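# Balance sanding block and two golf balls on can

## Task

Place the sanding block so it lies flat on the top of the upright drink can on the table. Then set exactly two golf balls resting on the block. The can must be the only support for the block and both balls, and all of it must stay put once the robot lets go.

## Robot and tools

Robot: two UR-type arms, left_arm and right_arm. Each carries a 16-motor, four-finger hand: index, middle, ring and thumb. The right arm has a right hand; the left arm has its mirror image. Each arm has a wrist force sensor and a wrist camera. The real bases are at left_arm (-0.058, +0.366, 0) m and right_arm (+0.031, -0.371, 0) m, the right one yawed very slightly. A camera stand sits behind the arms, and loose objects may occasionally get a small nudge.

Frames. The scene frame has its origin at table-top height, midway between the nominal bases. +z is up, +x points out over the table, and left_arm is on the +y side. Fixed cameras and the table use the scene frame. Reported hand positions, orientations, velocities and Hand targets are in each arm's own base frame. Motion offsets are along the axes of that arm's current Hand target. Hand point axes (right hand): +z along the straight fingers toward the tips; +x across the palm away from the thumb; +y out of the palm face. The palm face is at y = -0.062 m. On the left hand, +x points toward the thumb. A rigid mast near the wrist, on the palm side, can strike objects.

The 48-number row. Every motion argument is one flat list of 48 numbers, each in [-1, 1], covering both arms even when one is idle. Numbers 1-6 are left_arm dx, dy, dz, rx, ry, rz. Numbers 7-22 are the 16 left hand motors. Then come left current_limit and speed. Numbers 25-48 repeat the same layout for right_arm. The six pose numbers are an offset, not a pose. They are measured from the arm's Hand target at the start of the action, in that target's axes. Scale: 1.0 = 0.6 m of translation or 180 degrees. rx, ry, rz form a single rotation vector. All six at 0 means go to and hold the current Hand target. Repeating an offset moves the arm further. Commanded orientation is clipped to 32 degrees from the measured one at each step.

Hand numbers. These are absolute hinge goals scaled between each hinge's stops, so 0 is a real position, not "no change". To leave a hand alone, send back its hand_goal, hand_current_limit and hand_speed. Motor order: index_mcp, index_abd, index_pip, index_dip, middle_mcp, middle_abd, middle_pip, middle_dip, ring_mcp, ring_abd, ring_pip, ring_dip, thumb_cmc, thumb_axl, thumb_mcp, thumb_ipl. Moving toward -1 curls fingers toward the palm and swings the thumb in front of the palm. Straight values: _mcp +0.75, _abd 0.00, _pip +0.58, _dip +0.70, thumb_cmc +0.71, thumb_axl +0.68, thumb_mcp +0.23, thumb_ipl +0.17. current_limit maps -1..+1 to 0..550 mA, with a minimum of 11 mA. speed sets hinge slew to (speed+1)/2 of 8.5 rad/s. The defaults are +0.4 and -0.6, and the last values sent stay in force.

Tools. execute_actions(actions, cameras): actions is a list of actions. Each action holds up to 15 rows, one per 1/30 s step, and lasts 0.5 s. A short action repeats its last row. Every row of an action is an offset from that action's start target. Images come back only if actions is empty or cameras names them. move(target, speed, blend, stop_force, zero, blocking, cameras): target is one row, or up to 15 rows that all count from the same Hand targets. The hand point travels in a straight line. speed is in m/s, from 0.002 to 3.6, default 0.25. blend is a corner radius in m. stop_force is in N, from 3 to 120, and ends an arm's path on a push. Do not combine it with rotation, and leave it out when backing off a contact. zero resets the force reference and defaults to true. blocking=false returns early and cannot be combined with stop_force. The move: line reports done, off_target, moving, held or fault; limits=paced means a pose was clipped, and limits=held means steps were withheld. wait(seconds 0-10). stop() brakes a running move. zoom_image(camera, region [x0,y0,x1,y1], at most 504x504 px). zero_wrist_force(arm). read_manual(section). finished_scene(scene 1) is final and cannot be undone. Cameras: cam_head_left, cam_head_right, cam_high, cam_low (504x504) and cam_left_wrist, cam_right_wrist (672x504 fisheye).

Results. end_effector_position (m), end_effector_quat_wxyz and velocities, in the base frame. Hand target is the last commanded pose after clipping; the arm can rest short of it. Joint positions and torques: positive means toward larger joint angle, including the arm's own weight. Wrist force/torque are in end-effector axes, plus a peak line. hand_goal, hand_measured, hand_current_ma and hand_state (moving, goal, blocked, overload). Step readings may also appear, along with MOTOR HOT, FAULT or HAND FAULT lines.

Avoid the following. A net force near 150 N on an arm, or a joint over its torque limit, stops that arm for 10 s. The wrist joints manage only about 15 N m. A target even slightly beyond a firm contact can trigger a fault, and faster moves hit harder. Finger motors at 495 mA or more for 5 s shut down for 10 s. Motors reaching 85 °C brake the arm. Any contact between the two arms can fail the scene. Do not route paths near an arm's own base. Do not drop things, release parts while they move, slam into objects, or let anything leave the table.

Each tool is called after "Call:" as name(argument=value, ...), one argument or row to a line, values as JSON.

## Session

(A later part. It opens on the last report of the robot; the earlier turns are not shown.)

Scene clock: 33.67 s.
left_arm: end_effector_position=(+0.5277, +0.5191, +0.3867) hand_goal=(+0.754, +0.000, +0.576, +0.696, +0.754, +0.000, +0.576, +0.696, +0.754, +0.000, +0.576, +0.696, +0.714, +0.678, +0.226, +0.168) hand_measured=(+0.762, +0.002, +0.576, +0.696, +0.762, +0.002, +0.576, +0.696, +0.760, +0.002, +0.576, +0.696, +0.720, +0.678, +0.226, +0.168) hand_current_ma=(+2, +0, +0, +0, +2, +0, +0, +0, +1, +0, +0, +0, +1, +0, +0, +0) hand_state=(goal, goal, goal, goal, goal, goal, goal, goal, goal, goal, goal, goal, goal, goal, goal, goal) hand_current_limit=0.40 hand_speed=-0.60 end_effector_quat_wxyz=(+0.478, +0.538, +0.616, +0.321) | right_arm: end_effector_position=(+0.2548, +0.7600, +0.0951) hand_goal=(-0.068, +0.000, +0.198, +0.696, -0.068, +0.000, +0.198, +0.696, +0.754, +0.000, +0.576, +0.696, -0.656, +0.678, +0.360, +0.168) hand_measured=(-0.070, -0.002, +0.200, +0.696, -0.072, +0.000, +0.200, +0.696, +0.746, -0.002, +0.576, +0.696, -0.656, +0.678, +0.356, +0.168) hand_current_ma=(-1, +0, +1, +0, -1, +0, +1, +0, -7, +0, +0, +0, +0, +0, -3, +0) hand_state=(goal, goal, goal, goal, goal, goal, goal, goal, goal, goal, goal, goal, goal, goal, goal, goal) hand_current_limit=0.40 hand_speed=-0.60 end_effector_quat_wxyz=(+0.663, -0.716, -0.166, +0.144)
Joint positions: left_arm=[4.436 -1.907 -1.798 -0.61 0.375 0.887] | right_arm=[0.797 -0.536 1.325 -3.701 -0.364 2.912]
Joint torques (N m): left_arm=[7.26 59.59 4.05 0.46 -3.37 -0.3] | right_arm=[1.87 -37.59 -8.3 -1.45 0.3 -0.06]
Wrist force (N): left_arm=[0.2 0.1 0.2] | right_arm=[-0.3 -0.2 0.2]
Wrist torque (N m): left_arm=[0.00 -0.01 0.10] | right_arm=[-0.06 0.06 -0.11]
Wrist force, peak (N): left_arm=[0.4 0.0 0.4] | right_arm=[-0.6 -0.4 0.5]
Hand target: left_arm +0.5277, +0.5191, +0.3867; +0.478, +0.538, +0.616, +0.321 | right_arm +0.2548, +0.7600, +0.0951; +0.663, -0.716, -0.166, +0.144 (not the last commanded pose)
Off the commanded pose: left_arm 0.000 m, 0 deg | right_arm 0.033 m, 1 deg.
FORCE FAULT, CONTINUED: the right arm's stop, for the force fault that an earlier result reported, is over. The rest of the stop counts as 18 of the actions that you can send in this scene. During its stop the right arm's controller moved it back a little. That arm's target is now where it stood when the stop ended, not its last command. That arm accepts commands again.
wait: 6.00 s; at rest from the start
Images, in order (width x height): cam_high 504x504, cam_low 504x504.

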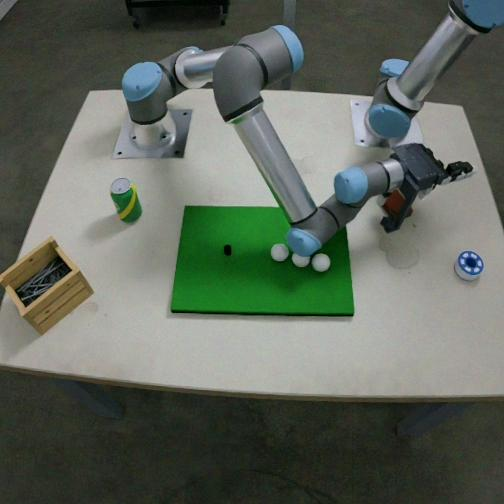

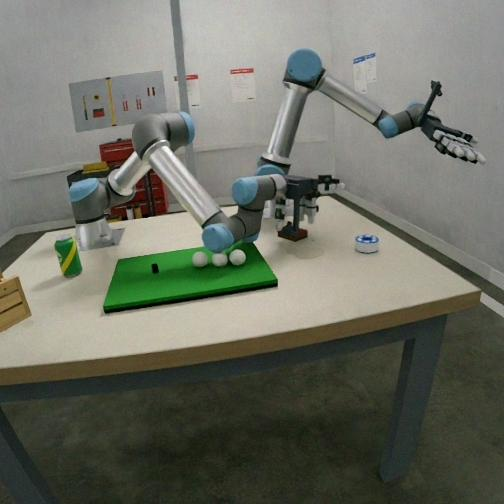

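Call:
move(
  target=[
    [0,0,0,0,0,0,0.754,0,0.576,0.696,0.754,0,0.576,0.696,0.754,0,0.576,0.696,0.714,0.678,0.226,0.168,0.4,-0.6, 0.002,-0.133,-0.0107,0,0,0,0.9178,0,-0.7766,0.696,0.9178,0,-0.7766,0.696,0.754,0,0.576,0.696,-0.66,0.678,0.0225,0.168,0.4,-0.6],
    [0,0,0,0,0,0,0.754,0,0.576,0.696,0.754,0,0.576,0.696,0.754,0,0.576,0.696,0.714,0.678,0.226,0.168,0.4,-0.6, -0.003,-0.086,-0.0737,-0.1411,-0.003,0.0037,0.9178,0,-0.7766,0.696,0.9178,0,-0.7766,0.696,0.754,0,0.576,0.696,-0.66,0.678,0.0225,0.168,0.4,-0.6],
  ],
  speed=[0.15, 0.3],
  blend=0.02,
  cameras=["cam_head_left","cam_head_right","cam_high","cam_low","cam_right_wrist"],
)

Call:
zoom_image(
  camera="cam_head_left",
  region=[90, 330, 190, 430],
)

Call:
zoom_image(
  camera="cam_head_right",
  region=[90, 320, 190, 420],
)

Call:
zoom_image(
  camera="cam_low",
  region=[250, 160, 340, 250],
)

Scene clock: 36.30 s.
left_arm: end_effector_position=(+0.5277, +0.5191, +0.3867) hand_goal=(+0.754, +0.000, +0.576, +0.696, +0.754, +0.000, +0.576, +0.696, +0.754, +0.000, +0.576, +0.696, +0.714, +0.678, +0.226, +0.168) hand_measured=(+0.762, +0.002, +0.576, +0.696, +0.762, +0.002, +0.576, +0.696, +0.760, +0.002, +0.576, +0.696, +0.720, +0.678, +0.226, +0.168) hand_current_ma=(+2, +0, +0, +0, +2, +0, +0, +0, +1, +0, +0, +0, +1, +0, +0, +0) hand_state=(goal, goal, goal, goal, goal, goal, goal, goal, goal, goal, goal, goal, goal, goal, goal, goal) hand_current_limit=0.40 hand_speed=-0.60 end_effector_quat_wxyz=(+0.478, +0.538, +0.616, +0.321) | right_arm: end_effector_position=(+0.2695, +0.7229, +0.1504) hand_goal=(+0.918, +0.000, -0.776, +0.696, +0.918, +0.000, -0.776, +0.696, +0.754, +0.000, +0.576, +0.696, -0.660, +0.678, +0.022, +0.168) hand_measured=(+0.904, -0.002, -0.774, +0.696, +0.900, +0.000, -0.774, +0.696, +0.744, -0.002, +0.576, +0.696, -0.658, +0.678, +0.024, +0.168) hand_current_ma=(-14, +0, +1, +0, -20, +0, +1, +0, -7, +0, +0, +0, +1, +0, +0, +0) hand_state=(goal, goal, goal, goal, goal, goal, goal, goal, goal, goal, goal, goal, goal, goal, goal, goal) hand_current_limit=0.40 hand_speed=-0.60 end_effector_quat_wxyz=(-0.488, +0.844, +0.193, -0.111)
Joint positions: left_arm=[4.436 -1.907 -1.798 -0.61 0.375 0.887] | right_arm=[0.833 -0.9 1.468 -2.716 -0.64 2.251]
Joint torques (N m): left_arm=[7.4 58.9 4.45 0.4 -3.46 -0.17] | right_arm=[-1.9 -24.43 -3.89 -0.59 -0.49 -1.32]
Wrist force (N): left_arm=[0.1 -0.1 0.1] | right_arm=[-0.3 0.3 0.1]
Wrist torque (N m): left_arm=[-0.03 0.00 0.10] | right_arm=[0.08 0.05 0.05]
Wrist force, peak (N): left_arm=[0.2 0.3 0.3] | right_arm=[-0.6 3.2 0.2]
Hand target: left_arm +0.5277, +0.5191, +0.3867; +0.478, +0.538, +0.616, +0.321 | right_arm +0.2695, +0.7228, +0.1501; -0.487, +0.845, +0.193, -0.111
Off the commanded pose: left_arm 0.000 m, 0 deg | right_arm 0.000 m, 0 deg.
move: done
camera_calibration:
cam_right_wrist: T_world_to_cam=[[-0.559819, -0.652753, -0.510408, 0.729527], [-0.198922, -0.492094, 0.84751, 0.229071], [-0.804383, 0.575984, 0.145637, -0.0973338], [0, 0, 0, 1]] pos_world=[0.375677, 0.644988, 0.192391]
Images, in order (width x height): cam_head_left 504x504, cam_head_right 504x504, cam_high 504x504, cam_low 504x504, cam_right_wrist 672x504.

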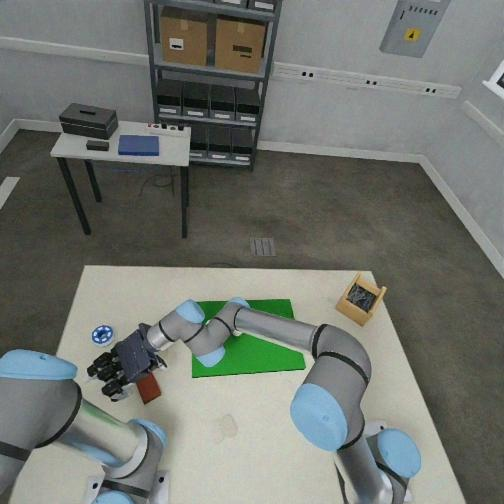

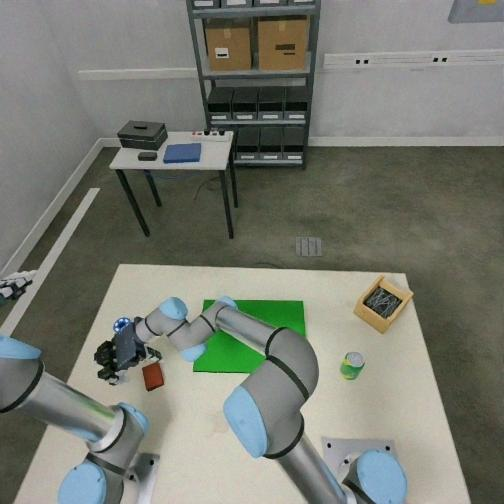

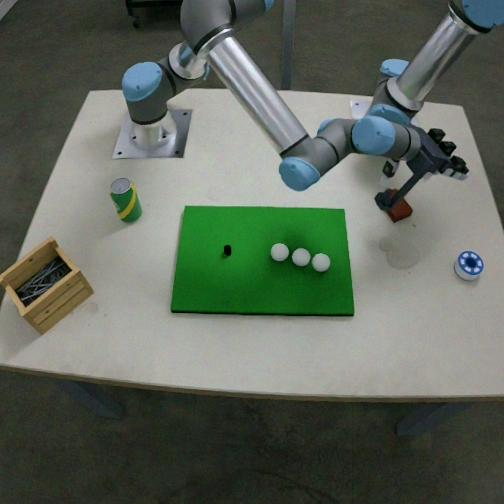

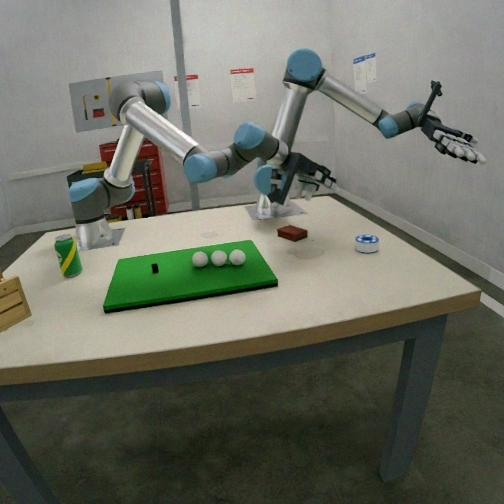

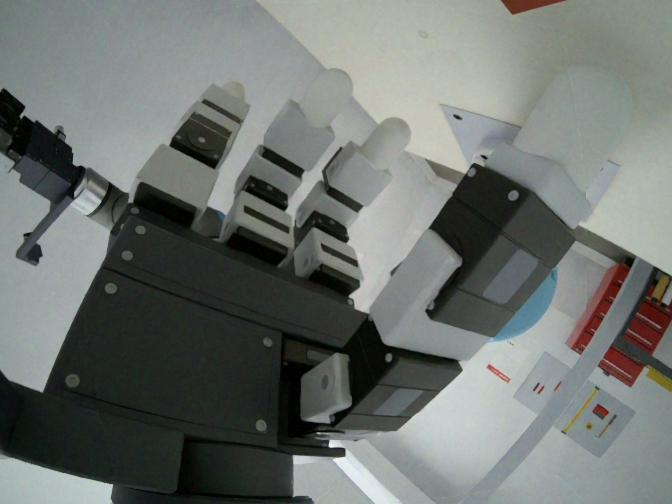

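Scaled by 5.040 from the camera's 504x504 image, which has a finer 720x720 frame.

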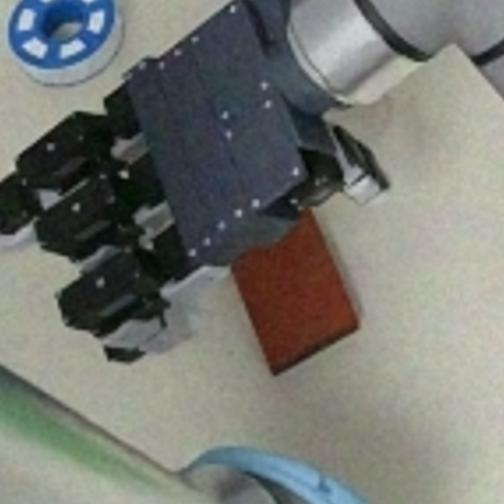

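Scaled by 5.040 from the camera's 504x504 image, which has a finer 720x720 frame.

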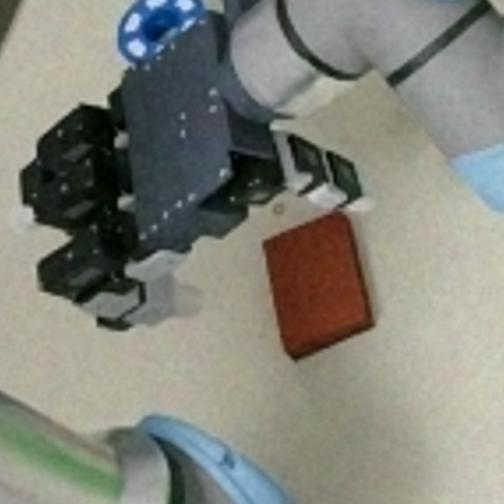

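Scaled by 5.600 from the camera's 504x504 image, which has a finer 720x720 frame.

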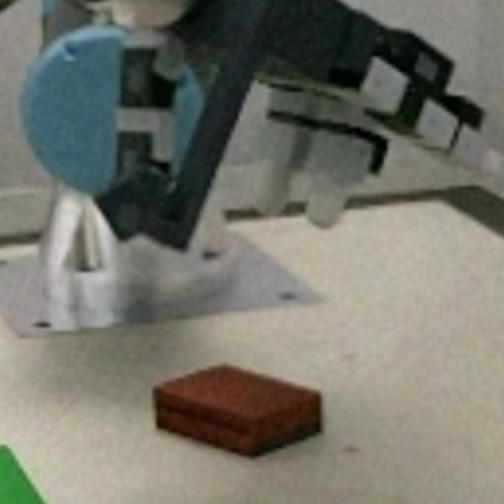

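Call:
move(
  target=[
    [0,0,0,0,0,0,0.754,0,0.576,0.696,0.754,0,0.576,0.696,0.754,0,0.576,0.696,0.714,0.678,0.226,0.168,0.4,-0.6, 0,0.115,0.0664,0,0,0,0.9178,0,-0.7766,0.696,0.9178,0,-0.7766,0.696,0.754,0,0.576,0.696,-0.66,0.678,0.0225,0.168,0.4,-0.6],
    [0,0,0,0,0,0,0.754,0,0.576,0.696,0.754,0,0.576,0.696,0.754,0,0.576,0.696,0.714,0.678,0.226,0.168,0.4,-0.6, 0,0.1718,0.0992,0,0,0,0.9178,0,-0.7766,0.696,0.9178,0,-0.7766,0.696,0.754,0,0.576,0.696,-0.66,0.678,0.0225,0.168,0.4,-0.6],
  ],
  speed=[0.12, 0.04],
  stop_force=10,
  cameras=["cam_head_left","cam_head_right","cam_high","cam_low","cam_right_wrist"],
)

Call:
zoom_image(
  camera="cam_head_left",
  region=[90, 330, 190, 430],
)

Call:
zoom_image(
  camera="cam_head_right",
  region=[90, 320, 190, 420],
)

Call:
zoom_image(
  camera="cam_low",
  region=[250, 180, 340, 270],
)

Scene clock: 39.60 s.
left_arm: end_effector_position=(+0.5277, +0.5191, +0.3867) hand_goal=(+0.754, +0.000, +0.576, +0.696, +0.754, +0.000, +0.576, +0.696, +0.754, +0.000, +0.576, +0.696, +0.714, +0.678, +0.226, +0.168) hand_measured=(+0.762, +0.002, +0.576, +0.696, +0.762, +0.002, +0.576, +0.696, +0.760, +0.002, +0.576, +0.696, +0.720, +0.678, +0.226, +0.168) hand_current_ma=(+2, +0, +0, +0, +2, +0, +0, +0, +1, +0, +0, +0, +1, +0, +0, +0) hand_state=(goal, goal, goal, goal, goal, goal, goal, goal, goal, goal, goal, goal, goal, goal, goal, goal) hand_current_limit=0.40 hand_speed=-0.60 end_effector_quat_wxyz=(+0.478, +0.538, +0.616, +0.321) | right_arm: end_effector_position=(+0.2696, +0.7228, +0.0345) hand_goal=(+0.918, +0.000, -0.776, +0.696, +0.918, +0.000, -0.776, +0.696, +0.754, +0.000, +0.576, +0.696, -0.660, +0.678, +0.022, +0.168) hand_measured=(+0.916, -0.002, -0.782, +0.690, +0.928, +0.000, -0.800, +0.684, +0.744, -0.002, +0.576, +0.696, -0.658, +0.678, +0.022, +0.168) hand_current_ma=(-1, +0, -4, -3, +8, +0, -31, -10, -7, +0, +0, +0, +1, +0, +0, +0) hand_state=(goal, goal, goal, goal, goal, goal, blocked, goal, goal, goal, goal, goal, goal, goal, goal, goal) hand_current_limit=0.40 hand_speed=-0.60 end_effector_quat_wxyz=(-0.487, +0.844, +0.193, -0.111)
Joint positions: left_arm=[4.436 -1.907 -1.798 -0.61 0.375 0.887] | right_arm=[0.833 -0.729 1.512 -2.931 -0.64 2.251]
Joint torques (N m): left_arm=[6.81 58.7 4.44 0.49 -3.41 0.24] | right_arm=[-2.12 -78.13 -7.36 -6.08 0.58 -1.2]
Wrist force (N): left_arm=[0.0 0.3 0.1] | right_arm=[-0.2 -2.3 -1.3]
Wrist torque (N m): left_arm=[0.05 0.02 0.08] | right_arm=[0.16 0.02 0.05]
Wrist force, peak (N): left_arm=[0.1 0.5 0.6] | right_arm=[3.6 -10.0 -4.9]
Hand target: left_arm +0.5277, +0.5191, +0.3867; +0.478, +0.538, +0.616, +0.321 | right_arm +0.2696, +0.7228, +0.0345; -0.487, +0.844, +0.193, -0.111 (not the last commanded pose)
Off the commanded pose: left_arm 0.000 m, 0 deg | right_arm 0.003 m, 0 deg.
move: contact (right_arm); path passed 1 of 2 targets
camera_calibration:
cam_right_wrist: T_world_to_cam=[[-0.559872, -0.653017, -0.510013, 0.670456], [-0.198724, -0.491735, 0.847765, 0.326896], [-0.804396, 0.575991, 0.145538, -0.0802516], [0, 0, 0, 1]] pos_world=[0.375777, 0.644789, 0.0764901]
Images, in order (width x height): cam_head_left 504x504, cam_head_right 504x504, cam_high 504x504, cam_low 504x504, cam_right_wrist 672x504.

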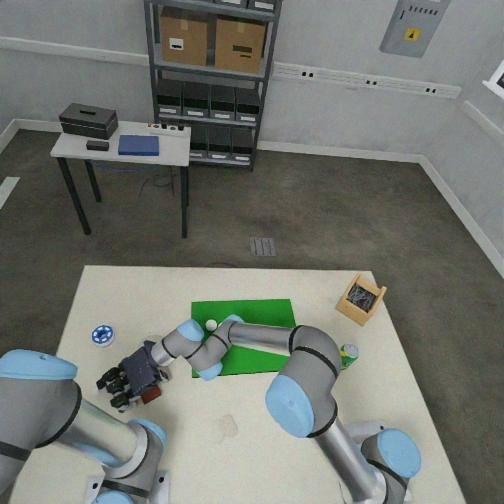

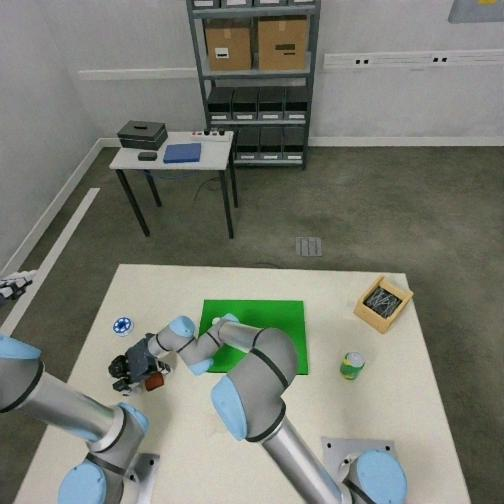

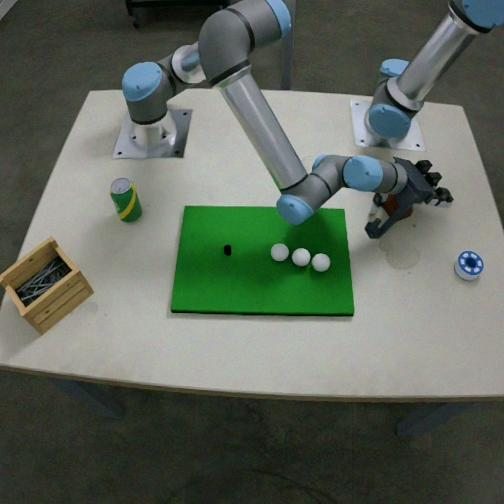

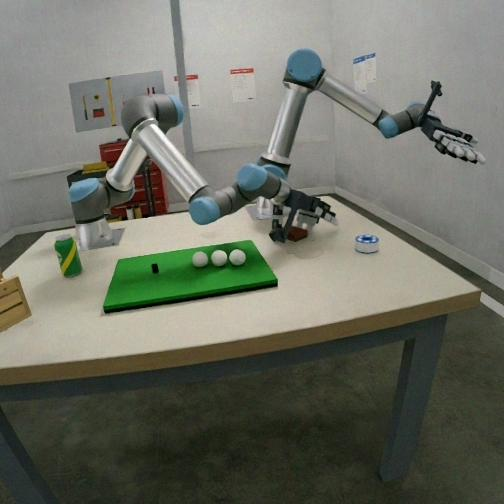

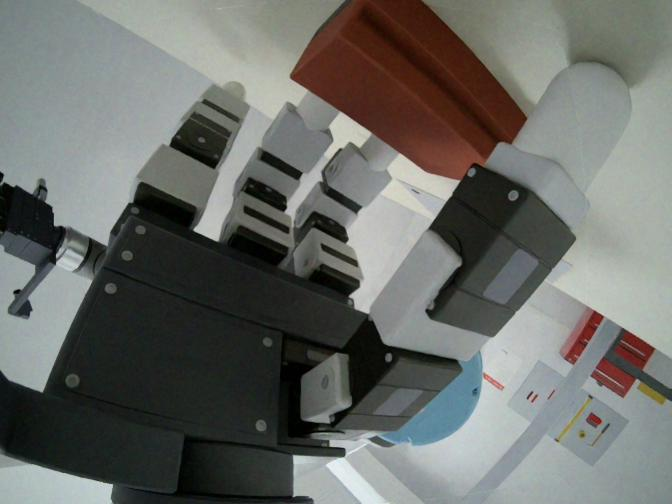

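Scaled by 5.040 from the camera's 504x504 image, which has a finer 720x720 frame.

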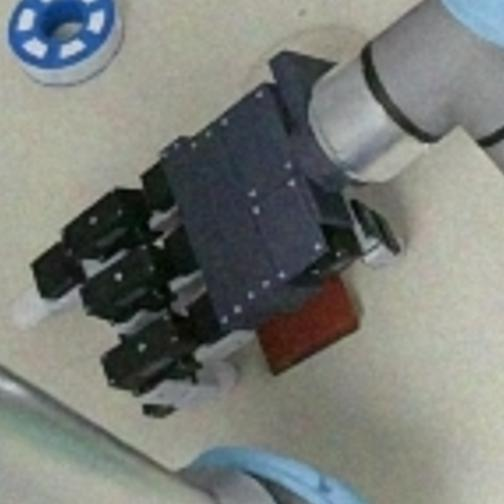

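Scaled by 5.040 from the camera's 504x504 image, which has a finer 720x720 frame.

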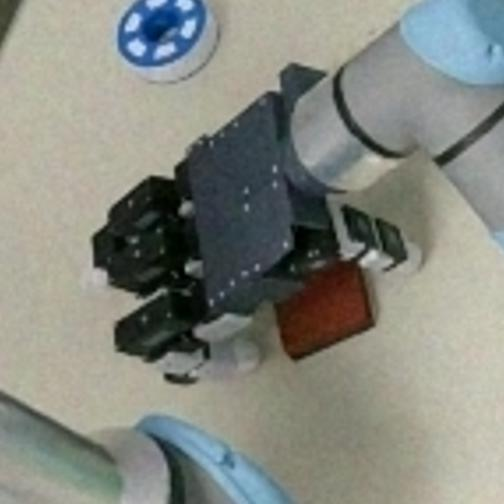

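Scaled by 5.600 from the camera's 504x504 image, which has a finer 720x720 frame.

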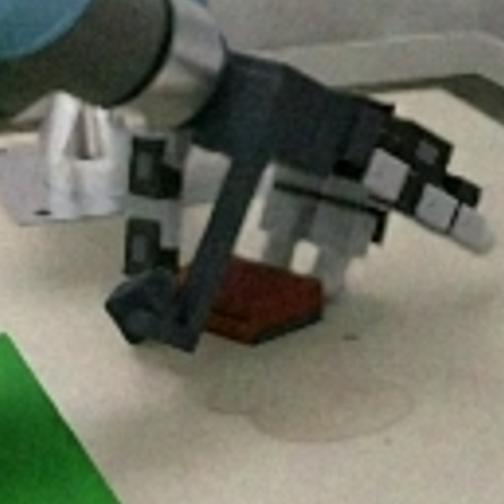

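Call:
zoom_image(
  camera="cam_right_wrist",
  region=[200, 0, 640, 330],
)

Call:
zoom_image(
  camera="cam_low",
  region=[280, 210, 320, 250],
)

Scaled by 1.145 from the camera's 672x504 image, which has a finer 960x720 frame.

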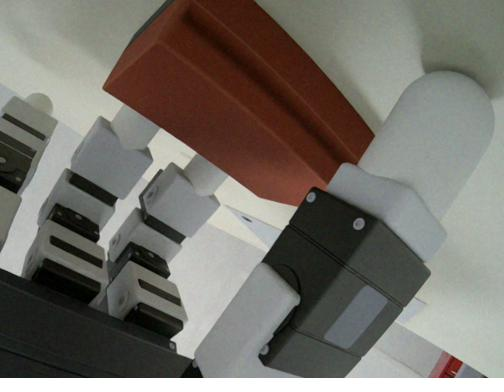

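Scaled by 12.600 from the camera's 504x504 image, which has a finer 720x720 frame.

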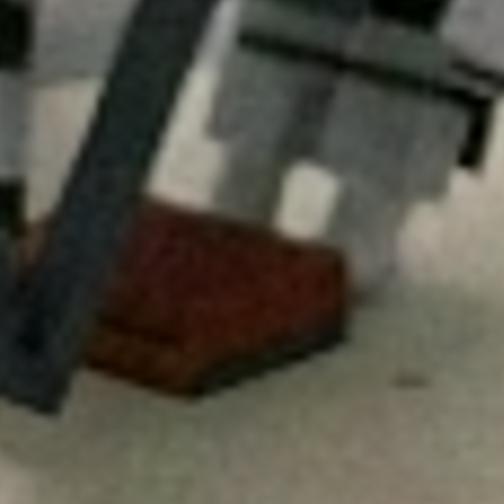

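Call:
move(
  target=[
    [0,0,0,0,0,0,0.754,0,0.576,0.696,0.754,0,0.576,0.696,0.754,0,0.576,0.696,0.714,0.678,0.226,0.168,0.4,-0.6, 0,-0.0166,-0.0096,0,0,0,0.9178,0,-0.7766,0.696,0.9178,0,-0.7766,0.696,0.754,0,0.576,0.696,-0.66,0.678,0.0225,0.168,0.4,-0.6],
    [0,0,0,0,0,0,0.754,0,0.576,0.696,0.754,0,0.576,0.696,0.754,0,0.576,0.696,0.714,0.678,0.226,0.168,0.4,-0.6, 0,-0.0166,-0.0096,0,0,0,0.6986,0,-0.7766,0.696,0.6986,0,-0.7766,0.696,0.754,0,0.576,0.696,-0.66,0.678,-0.08,0.168,0.4,-0.8],
  ],
  speed=0.05,
  cameras=["cam_head_left","cam_head_right","cam_low","cam_right_wrist"],
)

Call:
zoom_image(
  camera="cam_low",
  region=[270, 200, 330, 260],
)

Call:
zoom_image(
  camera="cam_right_wrist",
  region=[200, 0, 640, 330],
)

Scene clock: 42.47 s.
left_arm: end_effector_position=(+0.5277, +0.5191, +0.3867) hand_goal=(+0.754, +0.000, +0.576, +0.696, +0.754, +0.000, +0.576, +0.696, +0.754, +0.000, +0.576, +0.696, +0.714, +0.678, +0.226, +0.168) hand_measured=(+0.762, +0.002, +0.576, +0.696, +0.762, +0.002, +0.576, +0.696, +0.760, +0.002, +0.576, +0.696, +0.720, +0.678, +0.226, +0.168) hand_current_ma=(+2, +0, +0, +0, +2, +0, +0, +0, +1, +0, +0, +0, +1, +0, +0, +0) hand_state=(goal, goal, goal, goal, goal, goal, goal, goal, goal, goal, goal, goal, goal, goal, goal, goal) hand_current_limit=0.40 hand_speed=-0.60 end_effector_quat_wxyz=(+0.478, +0.538, +0.616, +0.321) | right_arm: end_effector_position=(+0.2696, +0.7228, +0.0461) hand_goal=(+0.698, +0.000, -0.776, +0.696, +0.698, +0.000, -0.776, +0.696, +0.754, +0.000, +0.576, +0.696, -0.660, +0.678, -0.080, +0.168) hand_measured=(+0.732, -0.002, -0.772, +0.696, +0.740, +0.000, -0.772, +0.696, +0.744, -0.002, +0.576, +0.696, -0.658, +0.678, -0.078, +0.168) hand_current_ma=(+57, +0, +2, +0, +75, +0, +2, +0, -7, +0, +0, +0, +1, +0, +1, +0) hand_state=(blocked, goal, goal, goal, blocked, goal, goal, goal, goal, goal, goal, goal, goal, goal, goal, goal) hand_current_limit=0.40 hand_speed=-0.80 end_effector_quat_wxyz=(-0.487, +0.844, +0.193, -0.111)
Joint positions: left_arm=[4.436 -1.907 -1.798 -0.61 0.375 0.887] | right_arm=[0.833 -0.748 1.512 -2.911 -0.64 2.251]
Joint torques (N m): left_arm=[6.59 58.79 4.15 0.42 -3.46 0.34] | right_arm=[-0.66 -23.66 -30.65 -5.05 -1.31 0.99]
Wrist force (N): left_arm=[0.0 0.1 0.0] | right_arm=[-1.2 -5.4 1.2]
Wrist torque (N m): left_arm=[0.01 0.02 0.09] | right_arm=[0.16 0.05 0.04]
Wrist force, peak (N): left_arm=[0.4 0.4 0.1] | right_arm=[-1.0 -5.4 2.0]
Hand target: left_arm +0.5277, +0.5191, +0.3867; +0.478, +0.538, +0.616, +0.321 | right_arm +0.2696, +0.7228, +0.0460; -0.487, +0.844, +0.193, -0.111
Off the commanded pose: left_arm 0.000 m, 0 deg | right_arm 0.000 m, 0 deg.
move: done
camera_calibration:
cam_right_wrist: T_world_to_cam=[[-0.559797, -0.652961, -0.510166, 0.676387], [-0.198889, -0.491799, 0.847689, 0.31722], [-0.804407, 0.576, 0.145441, -0.0819904], [0, 0, 0, 1]] pos_world=[0.375777, 0.644889, 0.0880906]
Images, in order (width x height): cam_head_left 504x504, cam_head_right 504x504, cam_low 504x504, cam_right_wrist 672x504.

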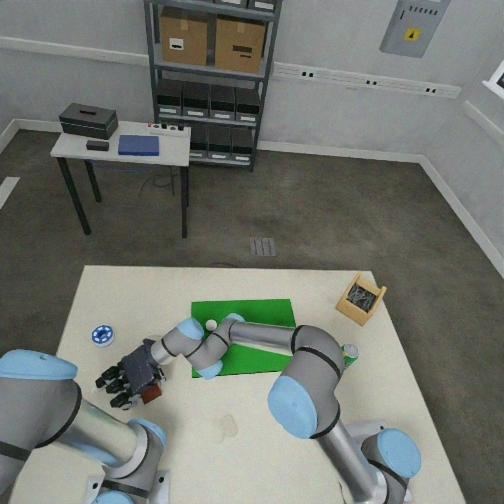

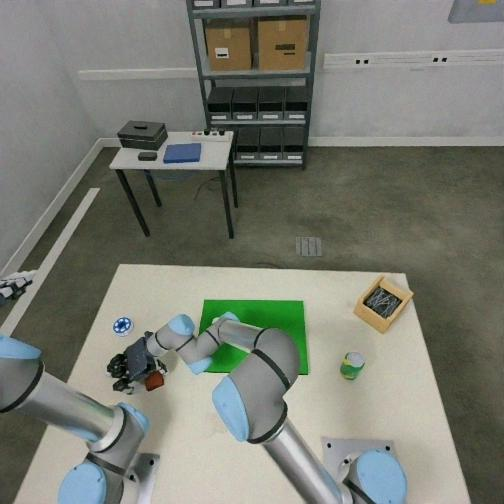

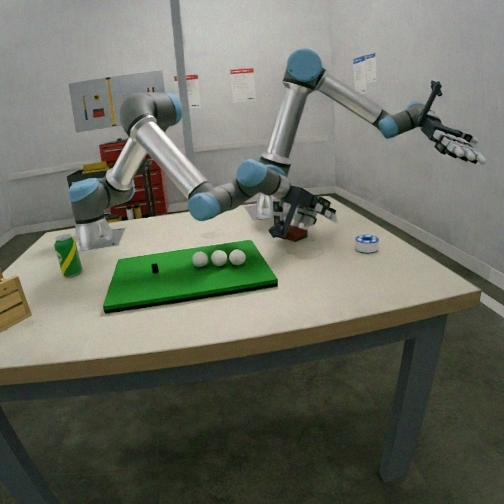

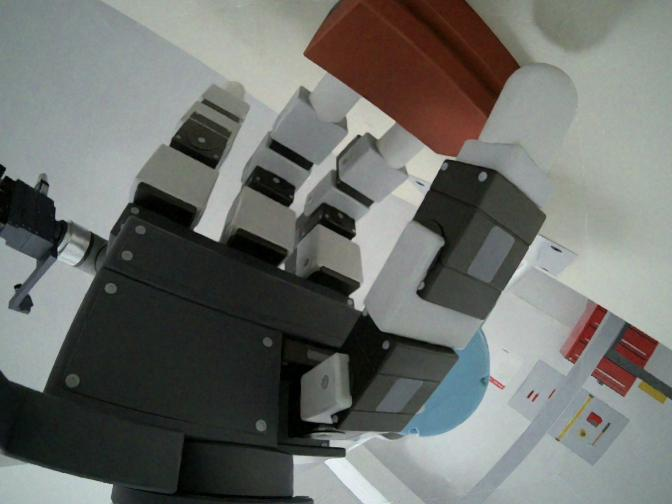

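Scaled by 8.400 from the camera's 504x504 image, which has a finer 720x720 frame.

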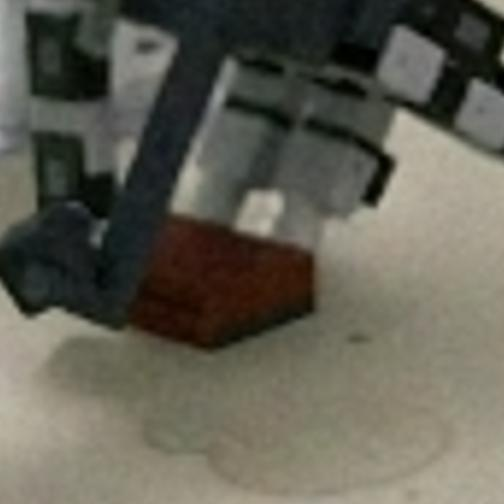

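Scaled by 1.145 from the camera's 672x504 image, which has a finer 960x720 frame.

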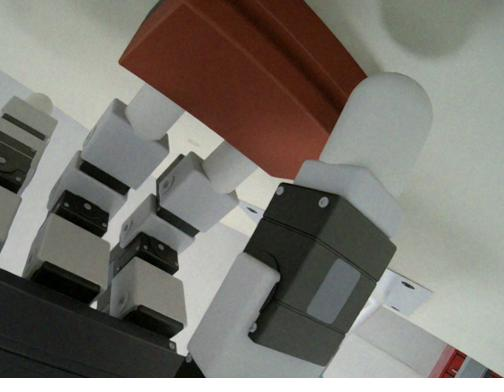

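Call:
zoom_image(
  camera="cam_head_right",
  region=[120, 350, 180, 410],
)

Call:
zoom_image(
  camera="cam_head_left",
  region=[110, 350, 180, 420],
)

Call:
zoom_image(
  camera="cam_right_wrist",
  region=[280, 40, 480, 190],
)

Scaled by 8.400 from the camera's 504x504 image, which has a finer 720x720 frame.

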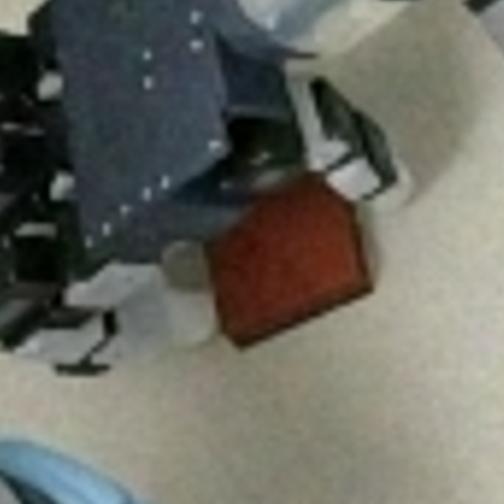

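Scaled by 7.200 from the camera's 504x504 image, which has a finer 720x720 frame.

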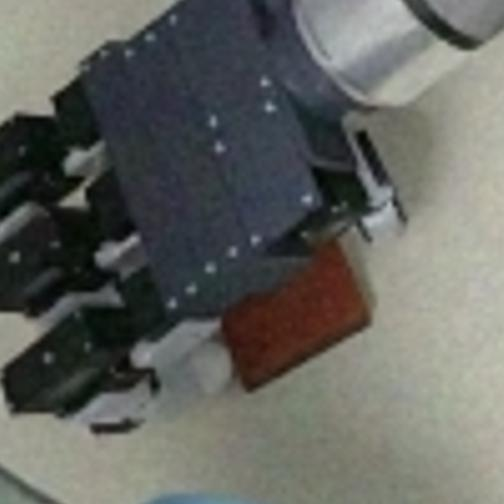

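Scaled by 2.520 from the camera's 672x504 image, which has a finer 960x720 frame.

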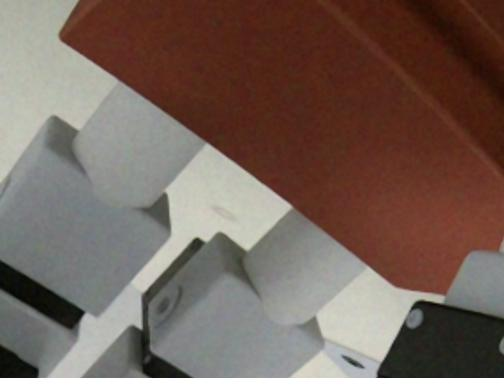

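Call:
move(
  target=[0,0,0,0,0,0,0.754,0,0.576,0.696,0.754,0,0.576,0.696,0.754,0,0.576,0.696,0.714,0.678,0.226,0.168,0.4,-0.6, 0,0,0,0,0,0,0.60,0,-0.7766,0.696,0.60,0,-0.7766,0.696,0.754,0,0.576,0.696,-0.66,0.678,-0.3,0.168,0.6,-0.8],
  speed=0.05,
  cameras=["cam_low","cam_right_wrist"],
)

Call:
zoom_image(
  camera="cam_right_wrist",
  region=[200, 0, 640, 330],
)

Scene clock: 46.03 s.
left_arm: end_effector_position=(+0.5277, +0.5191, +0.3867) hand_goal=(+0.754, +0.000, +0.576, +0.696, +0.754, +0.000, +0.576, +0.696, +0.754, +0.000, +0.576, +0.696, +0.714, +0.678, +0.226, +0.168) hand_measured=(+0.762, +0.002, +0.576, +0.696, +0.762, +0.002, +0.576, +0.696, +0.760, +0.002, +0.576, +0.696, +0.720, +0.678, +0.226, +0.168) hand_current_ma=(+2, +0, +0, +0, +2, +0, +0, +0, +1, +0, +0, +0, +1, +0, +0, +0) hand_state=(goal, goal, goal, goal, goal, goal, goal, goal, goal, goal, goal, goal, goal, goal, goal, goal) hand_current_limit=0.40 hand_speed=-0.60 end_effector_quat_wxyz=(+0.478, +0.538, +0.616, +0.321) | right_arm: end_effector_position=(+0.2696, +0.7228, +0.0460) hand_goal=(+0.600, +0.000, -0.776, +0.696, +0.600, +0.000, -0.776, +0.696, +0.754, +0.000, +0.576, +0.696, -0.660, +0.678, -0.300, +0.168) hand_measured=(+0.696, -0.002, -0.762, +0.700, +0.708, +0.000, -0.762, +0.698, +0.744, -0.002, +0.576, +0.696, -0.660, +0.678, -0.138, +0.190) hand_current_ma=(+263, +0, +14, +1, +318, +0, +13, +1, -7, +0, +0, +0, +0, +0, +440, +42) hand_state=(blocked, goal, goal, goal, blocked, goal, goal, goal, goal, goal, goal, goal, goal, goal, blocked, blocked) hand_current_limit=0.60 hand_speed=-0.80 end_effector_quat_wxyz=(-0.487, +0.844, +0.193, -0.111)
Joint positions: left_arm=[4.436 -1.907 -1.798 -0.61 0.375 0.887] | right_arm=[0.833 -0.748 1.512 -2.911 -0.64 2.251]
Joint torques (N m): left_arm=[7.01 59.69 4.94 0.52 -3.37 0.8] | right_arm=[3.68 -24.06 -18.54 1.03 -1 1.21]
Wrist force (N): left_arm=[0.2 0.1 0.2] | right_arm=[2.5 -8.8 0.3]
Wrist torque (N m): left_arm=[0.01 -0.01 0.11] | right_arm=[0.07 0.10 0.01]
Wrist force, peak (N): left_arm=[0.3 0.0 0.4] | right_arm=[3.0 -9.0 -0.1]
Hand target: left_arm +0.5277, +0.5191, +0.3867; +0.478, +0.538, +0.616, +0.321 | right_arm +0.2696, +0.7228, +0.0460; -0.487, +0.844, +0.193, -0.111
Off the commanded pose: left_arm 0.000 m, 0 deg | right_arm 0.000 m, 0 deg.
move: done
camera_calibration:
cam_right_wrist: T_world_to_cam=[[-0.559859, -0.652984, -0.510068, 0.676351], [-0.198761, -0.491778, 0.847732, 0.317106], [-0.804396, 0.575991, 0.145539, -0.08194], [0, 0, 0, 1]] pos_world=[0.375777, 0.644789, 0.0880903]
Images, in order (width x height): cam_low 504x504, cam_right_wrist 672x504.

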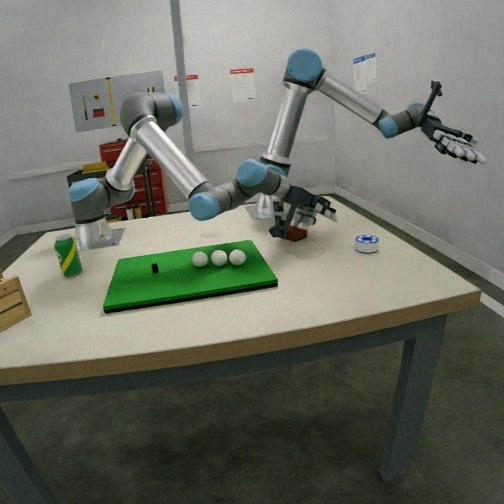

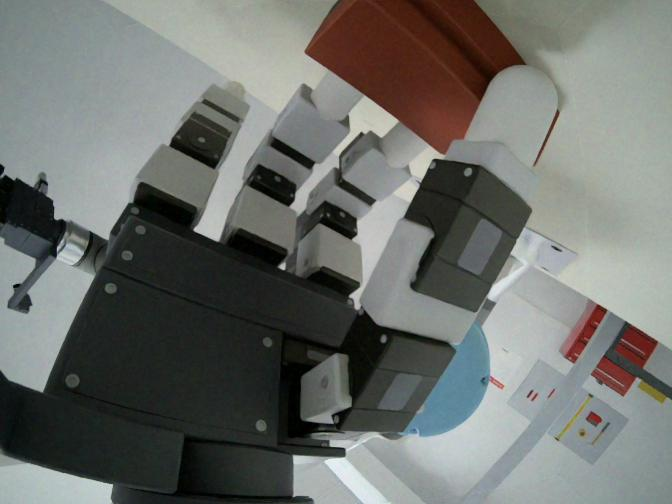

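Scaled by 1.145 from the camera's 672x504 image, which has a finer 960x720 frame.

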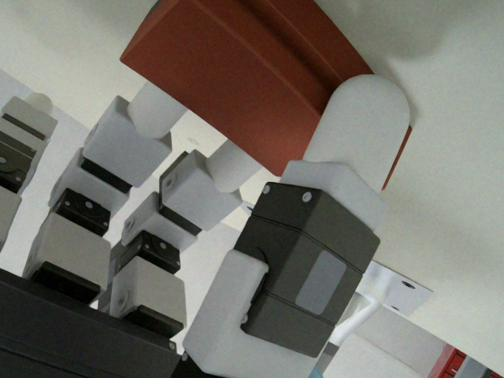

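Call:
move(
  target=[0,0,0,0,0,0,0.754,0,0.576,0.696,0.754,0,0.576,0.696,0.754,0,0.576,0.696,0.714,0.678,0.226,0.168,0.4,-0.6, 0,-0.0722,-0.0417,0,0,0,0.60,0,-0.7766,0.696,0.60,0,-0.7766,0.696,0.754,0,0.576,0.696,-0.66,0.678,-0.3,0.168,0.6,-0.8],
  speed=0.05,
  cameras=["cam_low","cam_head_left","cam_right_wrist"],
)

Call:
zoom_image(
  camera="cam_right_wrist",
  region=[200, 0, 640, 330],
)

Call:
zoom_image(
  camera="cam_low",
  region=[250, 180, 340, 270],
)

Scene clock: 47.73 s.
left_arm: end_effector_position=(+0.5277, +0.5191, +0.3867) hand_goal=(+0.754, +0.000, +0.576, +0.696, +0.754, +0.000, +0.576, +0.696, +0.754, +0.000, +0.576, +0.696, +0.714, +0.678, +0.226, +0.168) hand_measured=(+0.762, +0.002, +0.576, +0.696, +0.762, +0.002, +0.576, +0.696, +0.760, +0.002, +0.576, +0.696, +0.720, +0.678, +0.226, +0.168) hand_current_ma=(+2, +0, +0, +0, +2, +0, +0, +0, +1, +0, +0, +0, +1, +0, +0, +0) hand_state=(goal, goal, goal, goal, goal, goal, goal, goal, goal, goal, goal, goal, goal, goal, goal, goal) hand_current_limit=0.40 hand_speed=-0.60 end_effector_quat_wxyz=(+0.478, +0.538, +0.616, +0.321) | right_arm: end_effector_position=(+0.2696, +0.7228, +0.0965) hand_goal=(+0.600, +0.000, -0.776, +0.696, +0.600, +0.000, -0.776, +0.696, +0.754, +0.000, +0.576, +0.696, -0.660, +0.678, -0.300, +0.168) hand_measured=(+0.670, -0.002, -0.742, +0.712, +0.678, +0.000, -0.740, +0.710, +0.744, -0.002, +0.576, +0.696, -0.656, +0.680, -0.140, +0.202) hand_current_ma=(+167, +0, +48, +15, +192, +0, +53, +12, -7, +0, +0, +0, +2, +0, +440, +80) hand_state=(blocked, goal, blocked, goal, blocked, goal, blocked, goal, goal, goal, goal, goal, goal, goal, blocked, blocked) hand_current_limit=0.60 hand_speed=-0.80 end_effector_quat_wxyz=(-0.487, +0.844, +0.193, -0.111) end_effector_velocity=(+0.001, +0.000, -0.001) end_effector_angular_velocity=(+0.003, -0.003, -0.001)
Joint positions: left_arm=[4.436 -1.907 -1.798 -0.61 0.375 0.887] | right_arm=[0.833 -0.826 1.499 -2.821 -0.64 2.251]
Joint velocities: left_arm=[within noise] | right_arm=[-0.001 0.003 0 -0.007 0 0]
Joint torques (N m): left_arm=[7.17 59.3 4.06 0.47 -3.38 0.95] | right_arm=[4.14 -26.27 -20.65 -6.99 -1.06 -1.3]
Wrist force (N): left_arm=[-0.1 0.2 0.1] | right_arm=[-0.2 1.4 0.7]
Wrist torque (N m): left_arm=[0.01 0.03 0.09] | right_arm=[0.11 0.03 0.05]
Wrist force, peak (N): left_arm=[0.1 -0.1 0.5] | right_arm=[3.0 -8.9 0.3]
Hand target: left_arm +0.5277, +0.5191, +0.3867; +0.478, +0.538, +0.616, +0.321 | right_arm +0.2695, +0.7228, +0.0960; -0.487, +0.844, +0.193, -0.111
Off the commanded pose: left_arm 0.000 m, 0 deg | right_arm 0.000 m, 0 deg.
move: done
camera_calibration:
cam_right_wrist: T_world_to_cam=[[-0.559801, -0.652839, -0.510317, 0.702038], [-0.198925, -0.491969, 0.847582, 0.27453], [-0.804395, 0.575992, 0.145539, -0.0894283], [0, 0, 0, 1]] pos_world=[0.375677, 0.644889, 0.138591]
Images, in order (width x height): cam_head_left 504x504, cam_low 504x504, cam_right_wrist 672x504.

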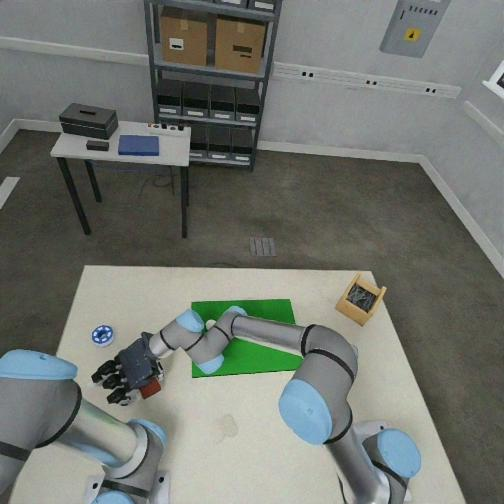

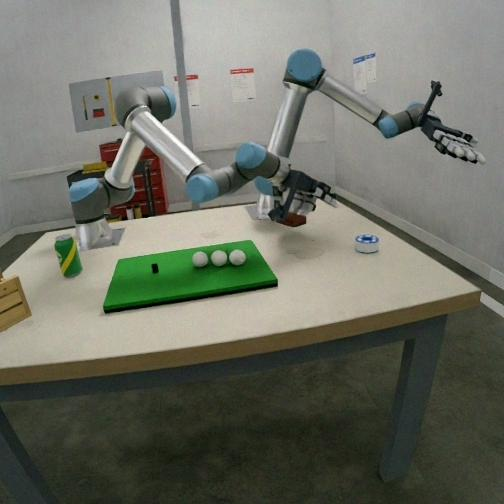

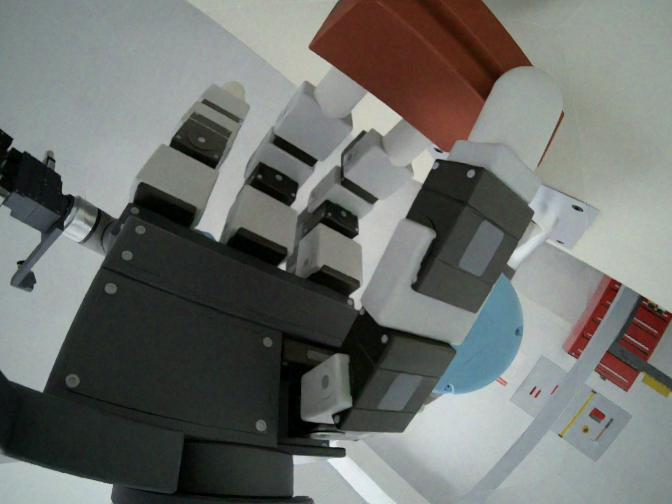

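Scaled by 1.145 from the camera's 672x504 image, which has a finer 960x720 frame.

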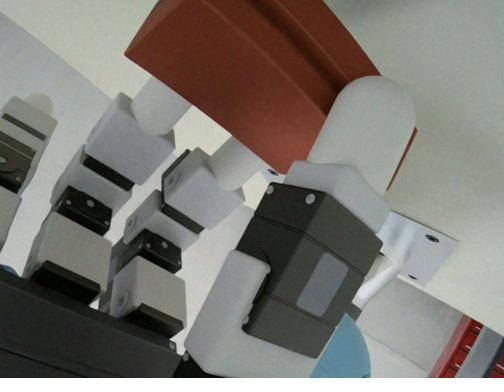

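Scaled by 5.600 from the camera's 504x504 image, which has a finer 720x720 frame.

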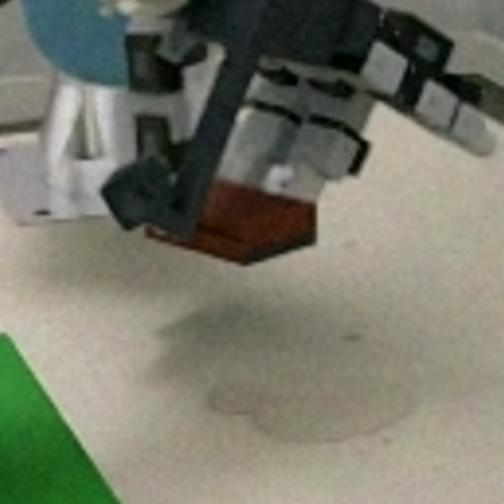

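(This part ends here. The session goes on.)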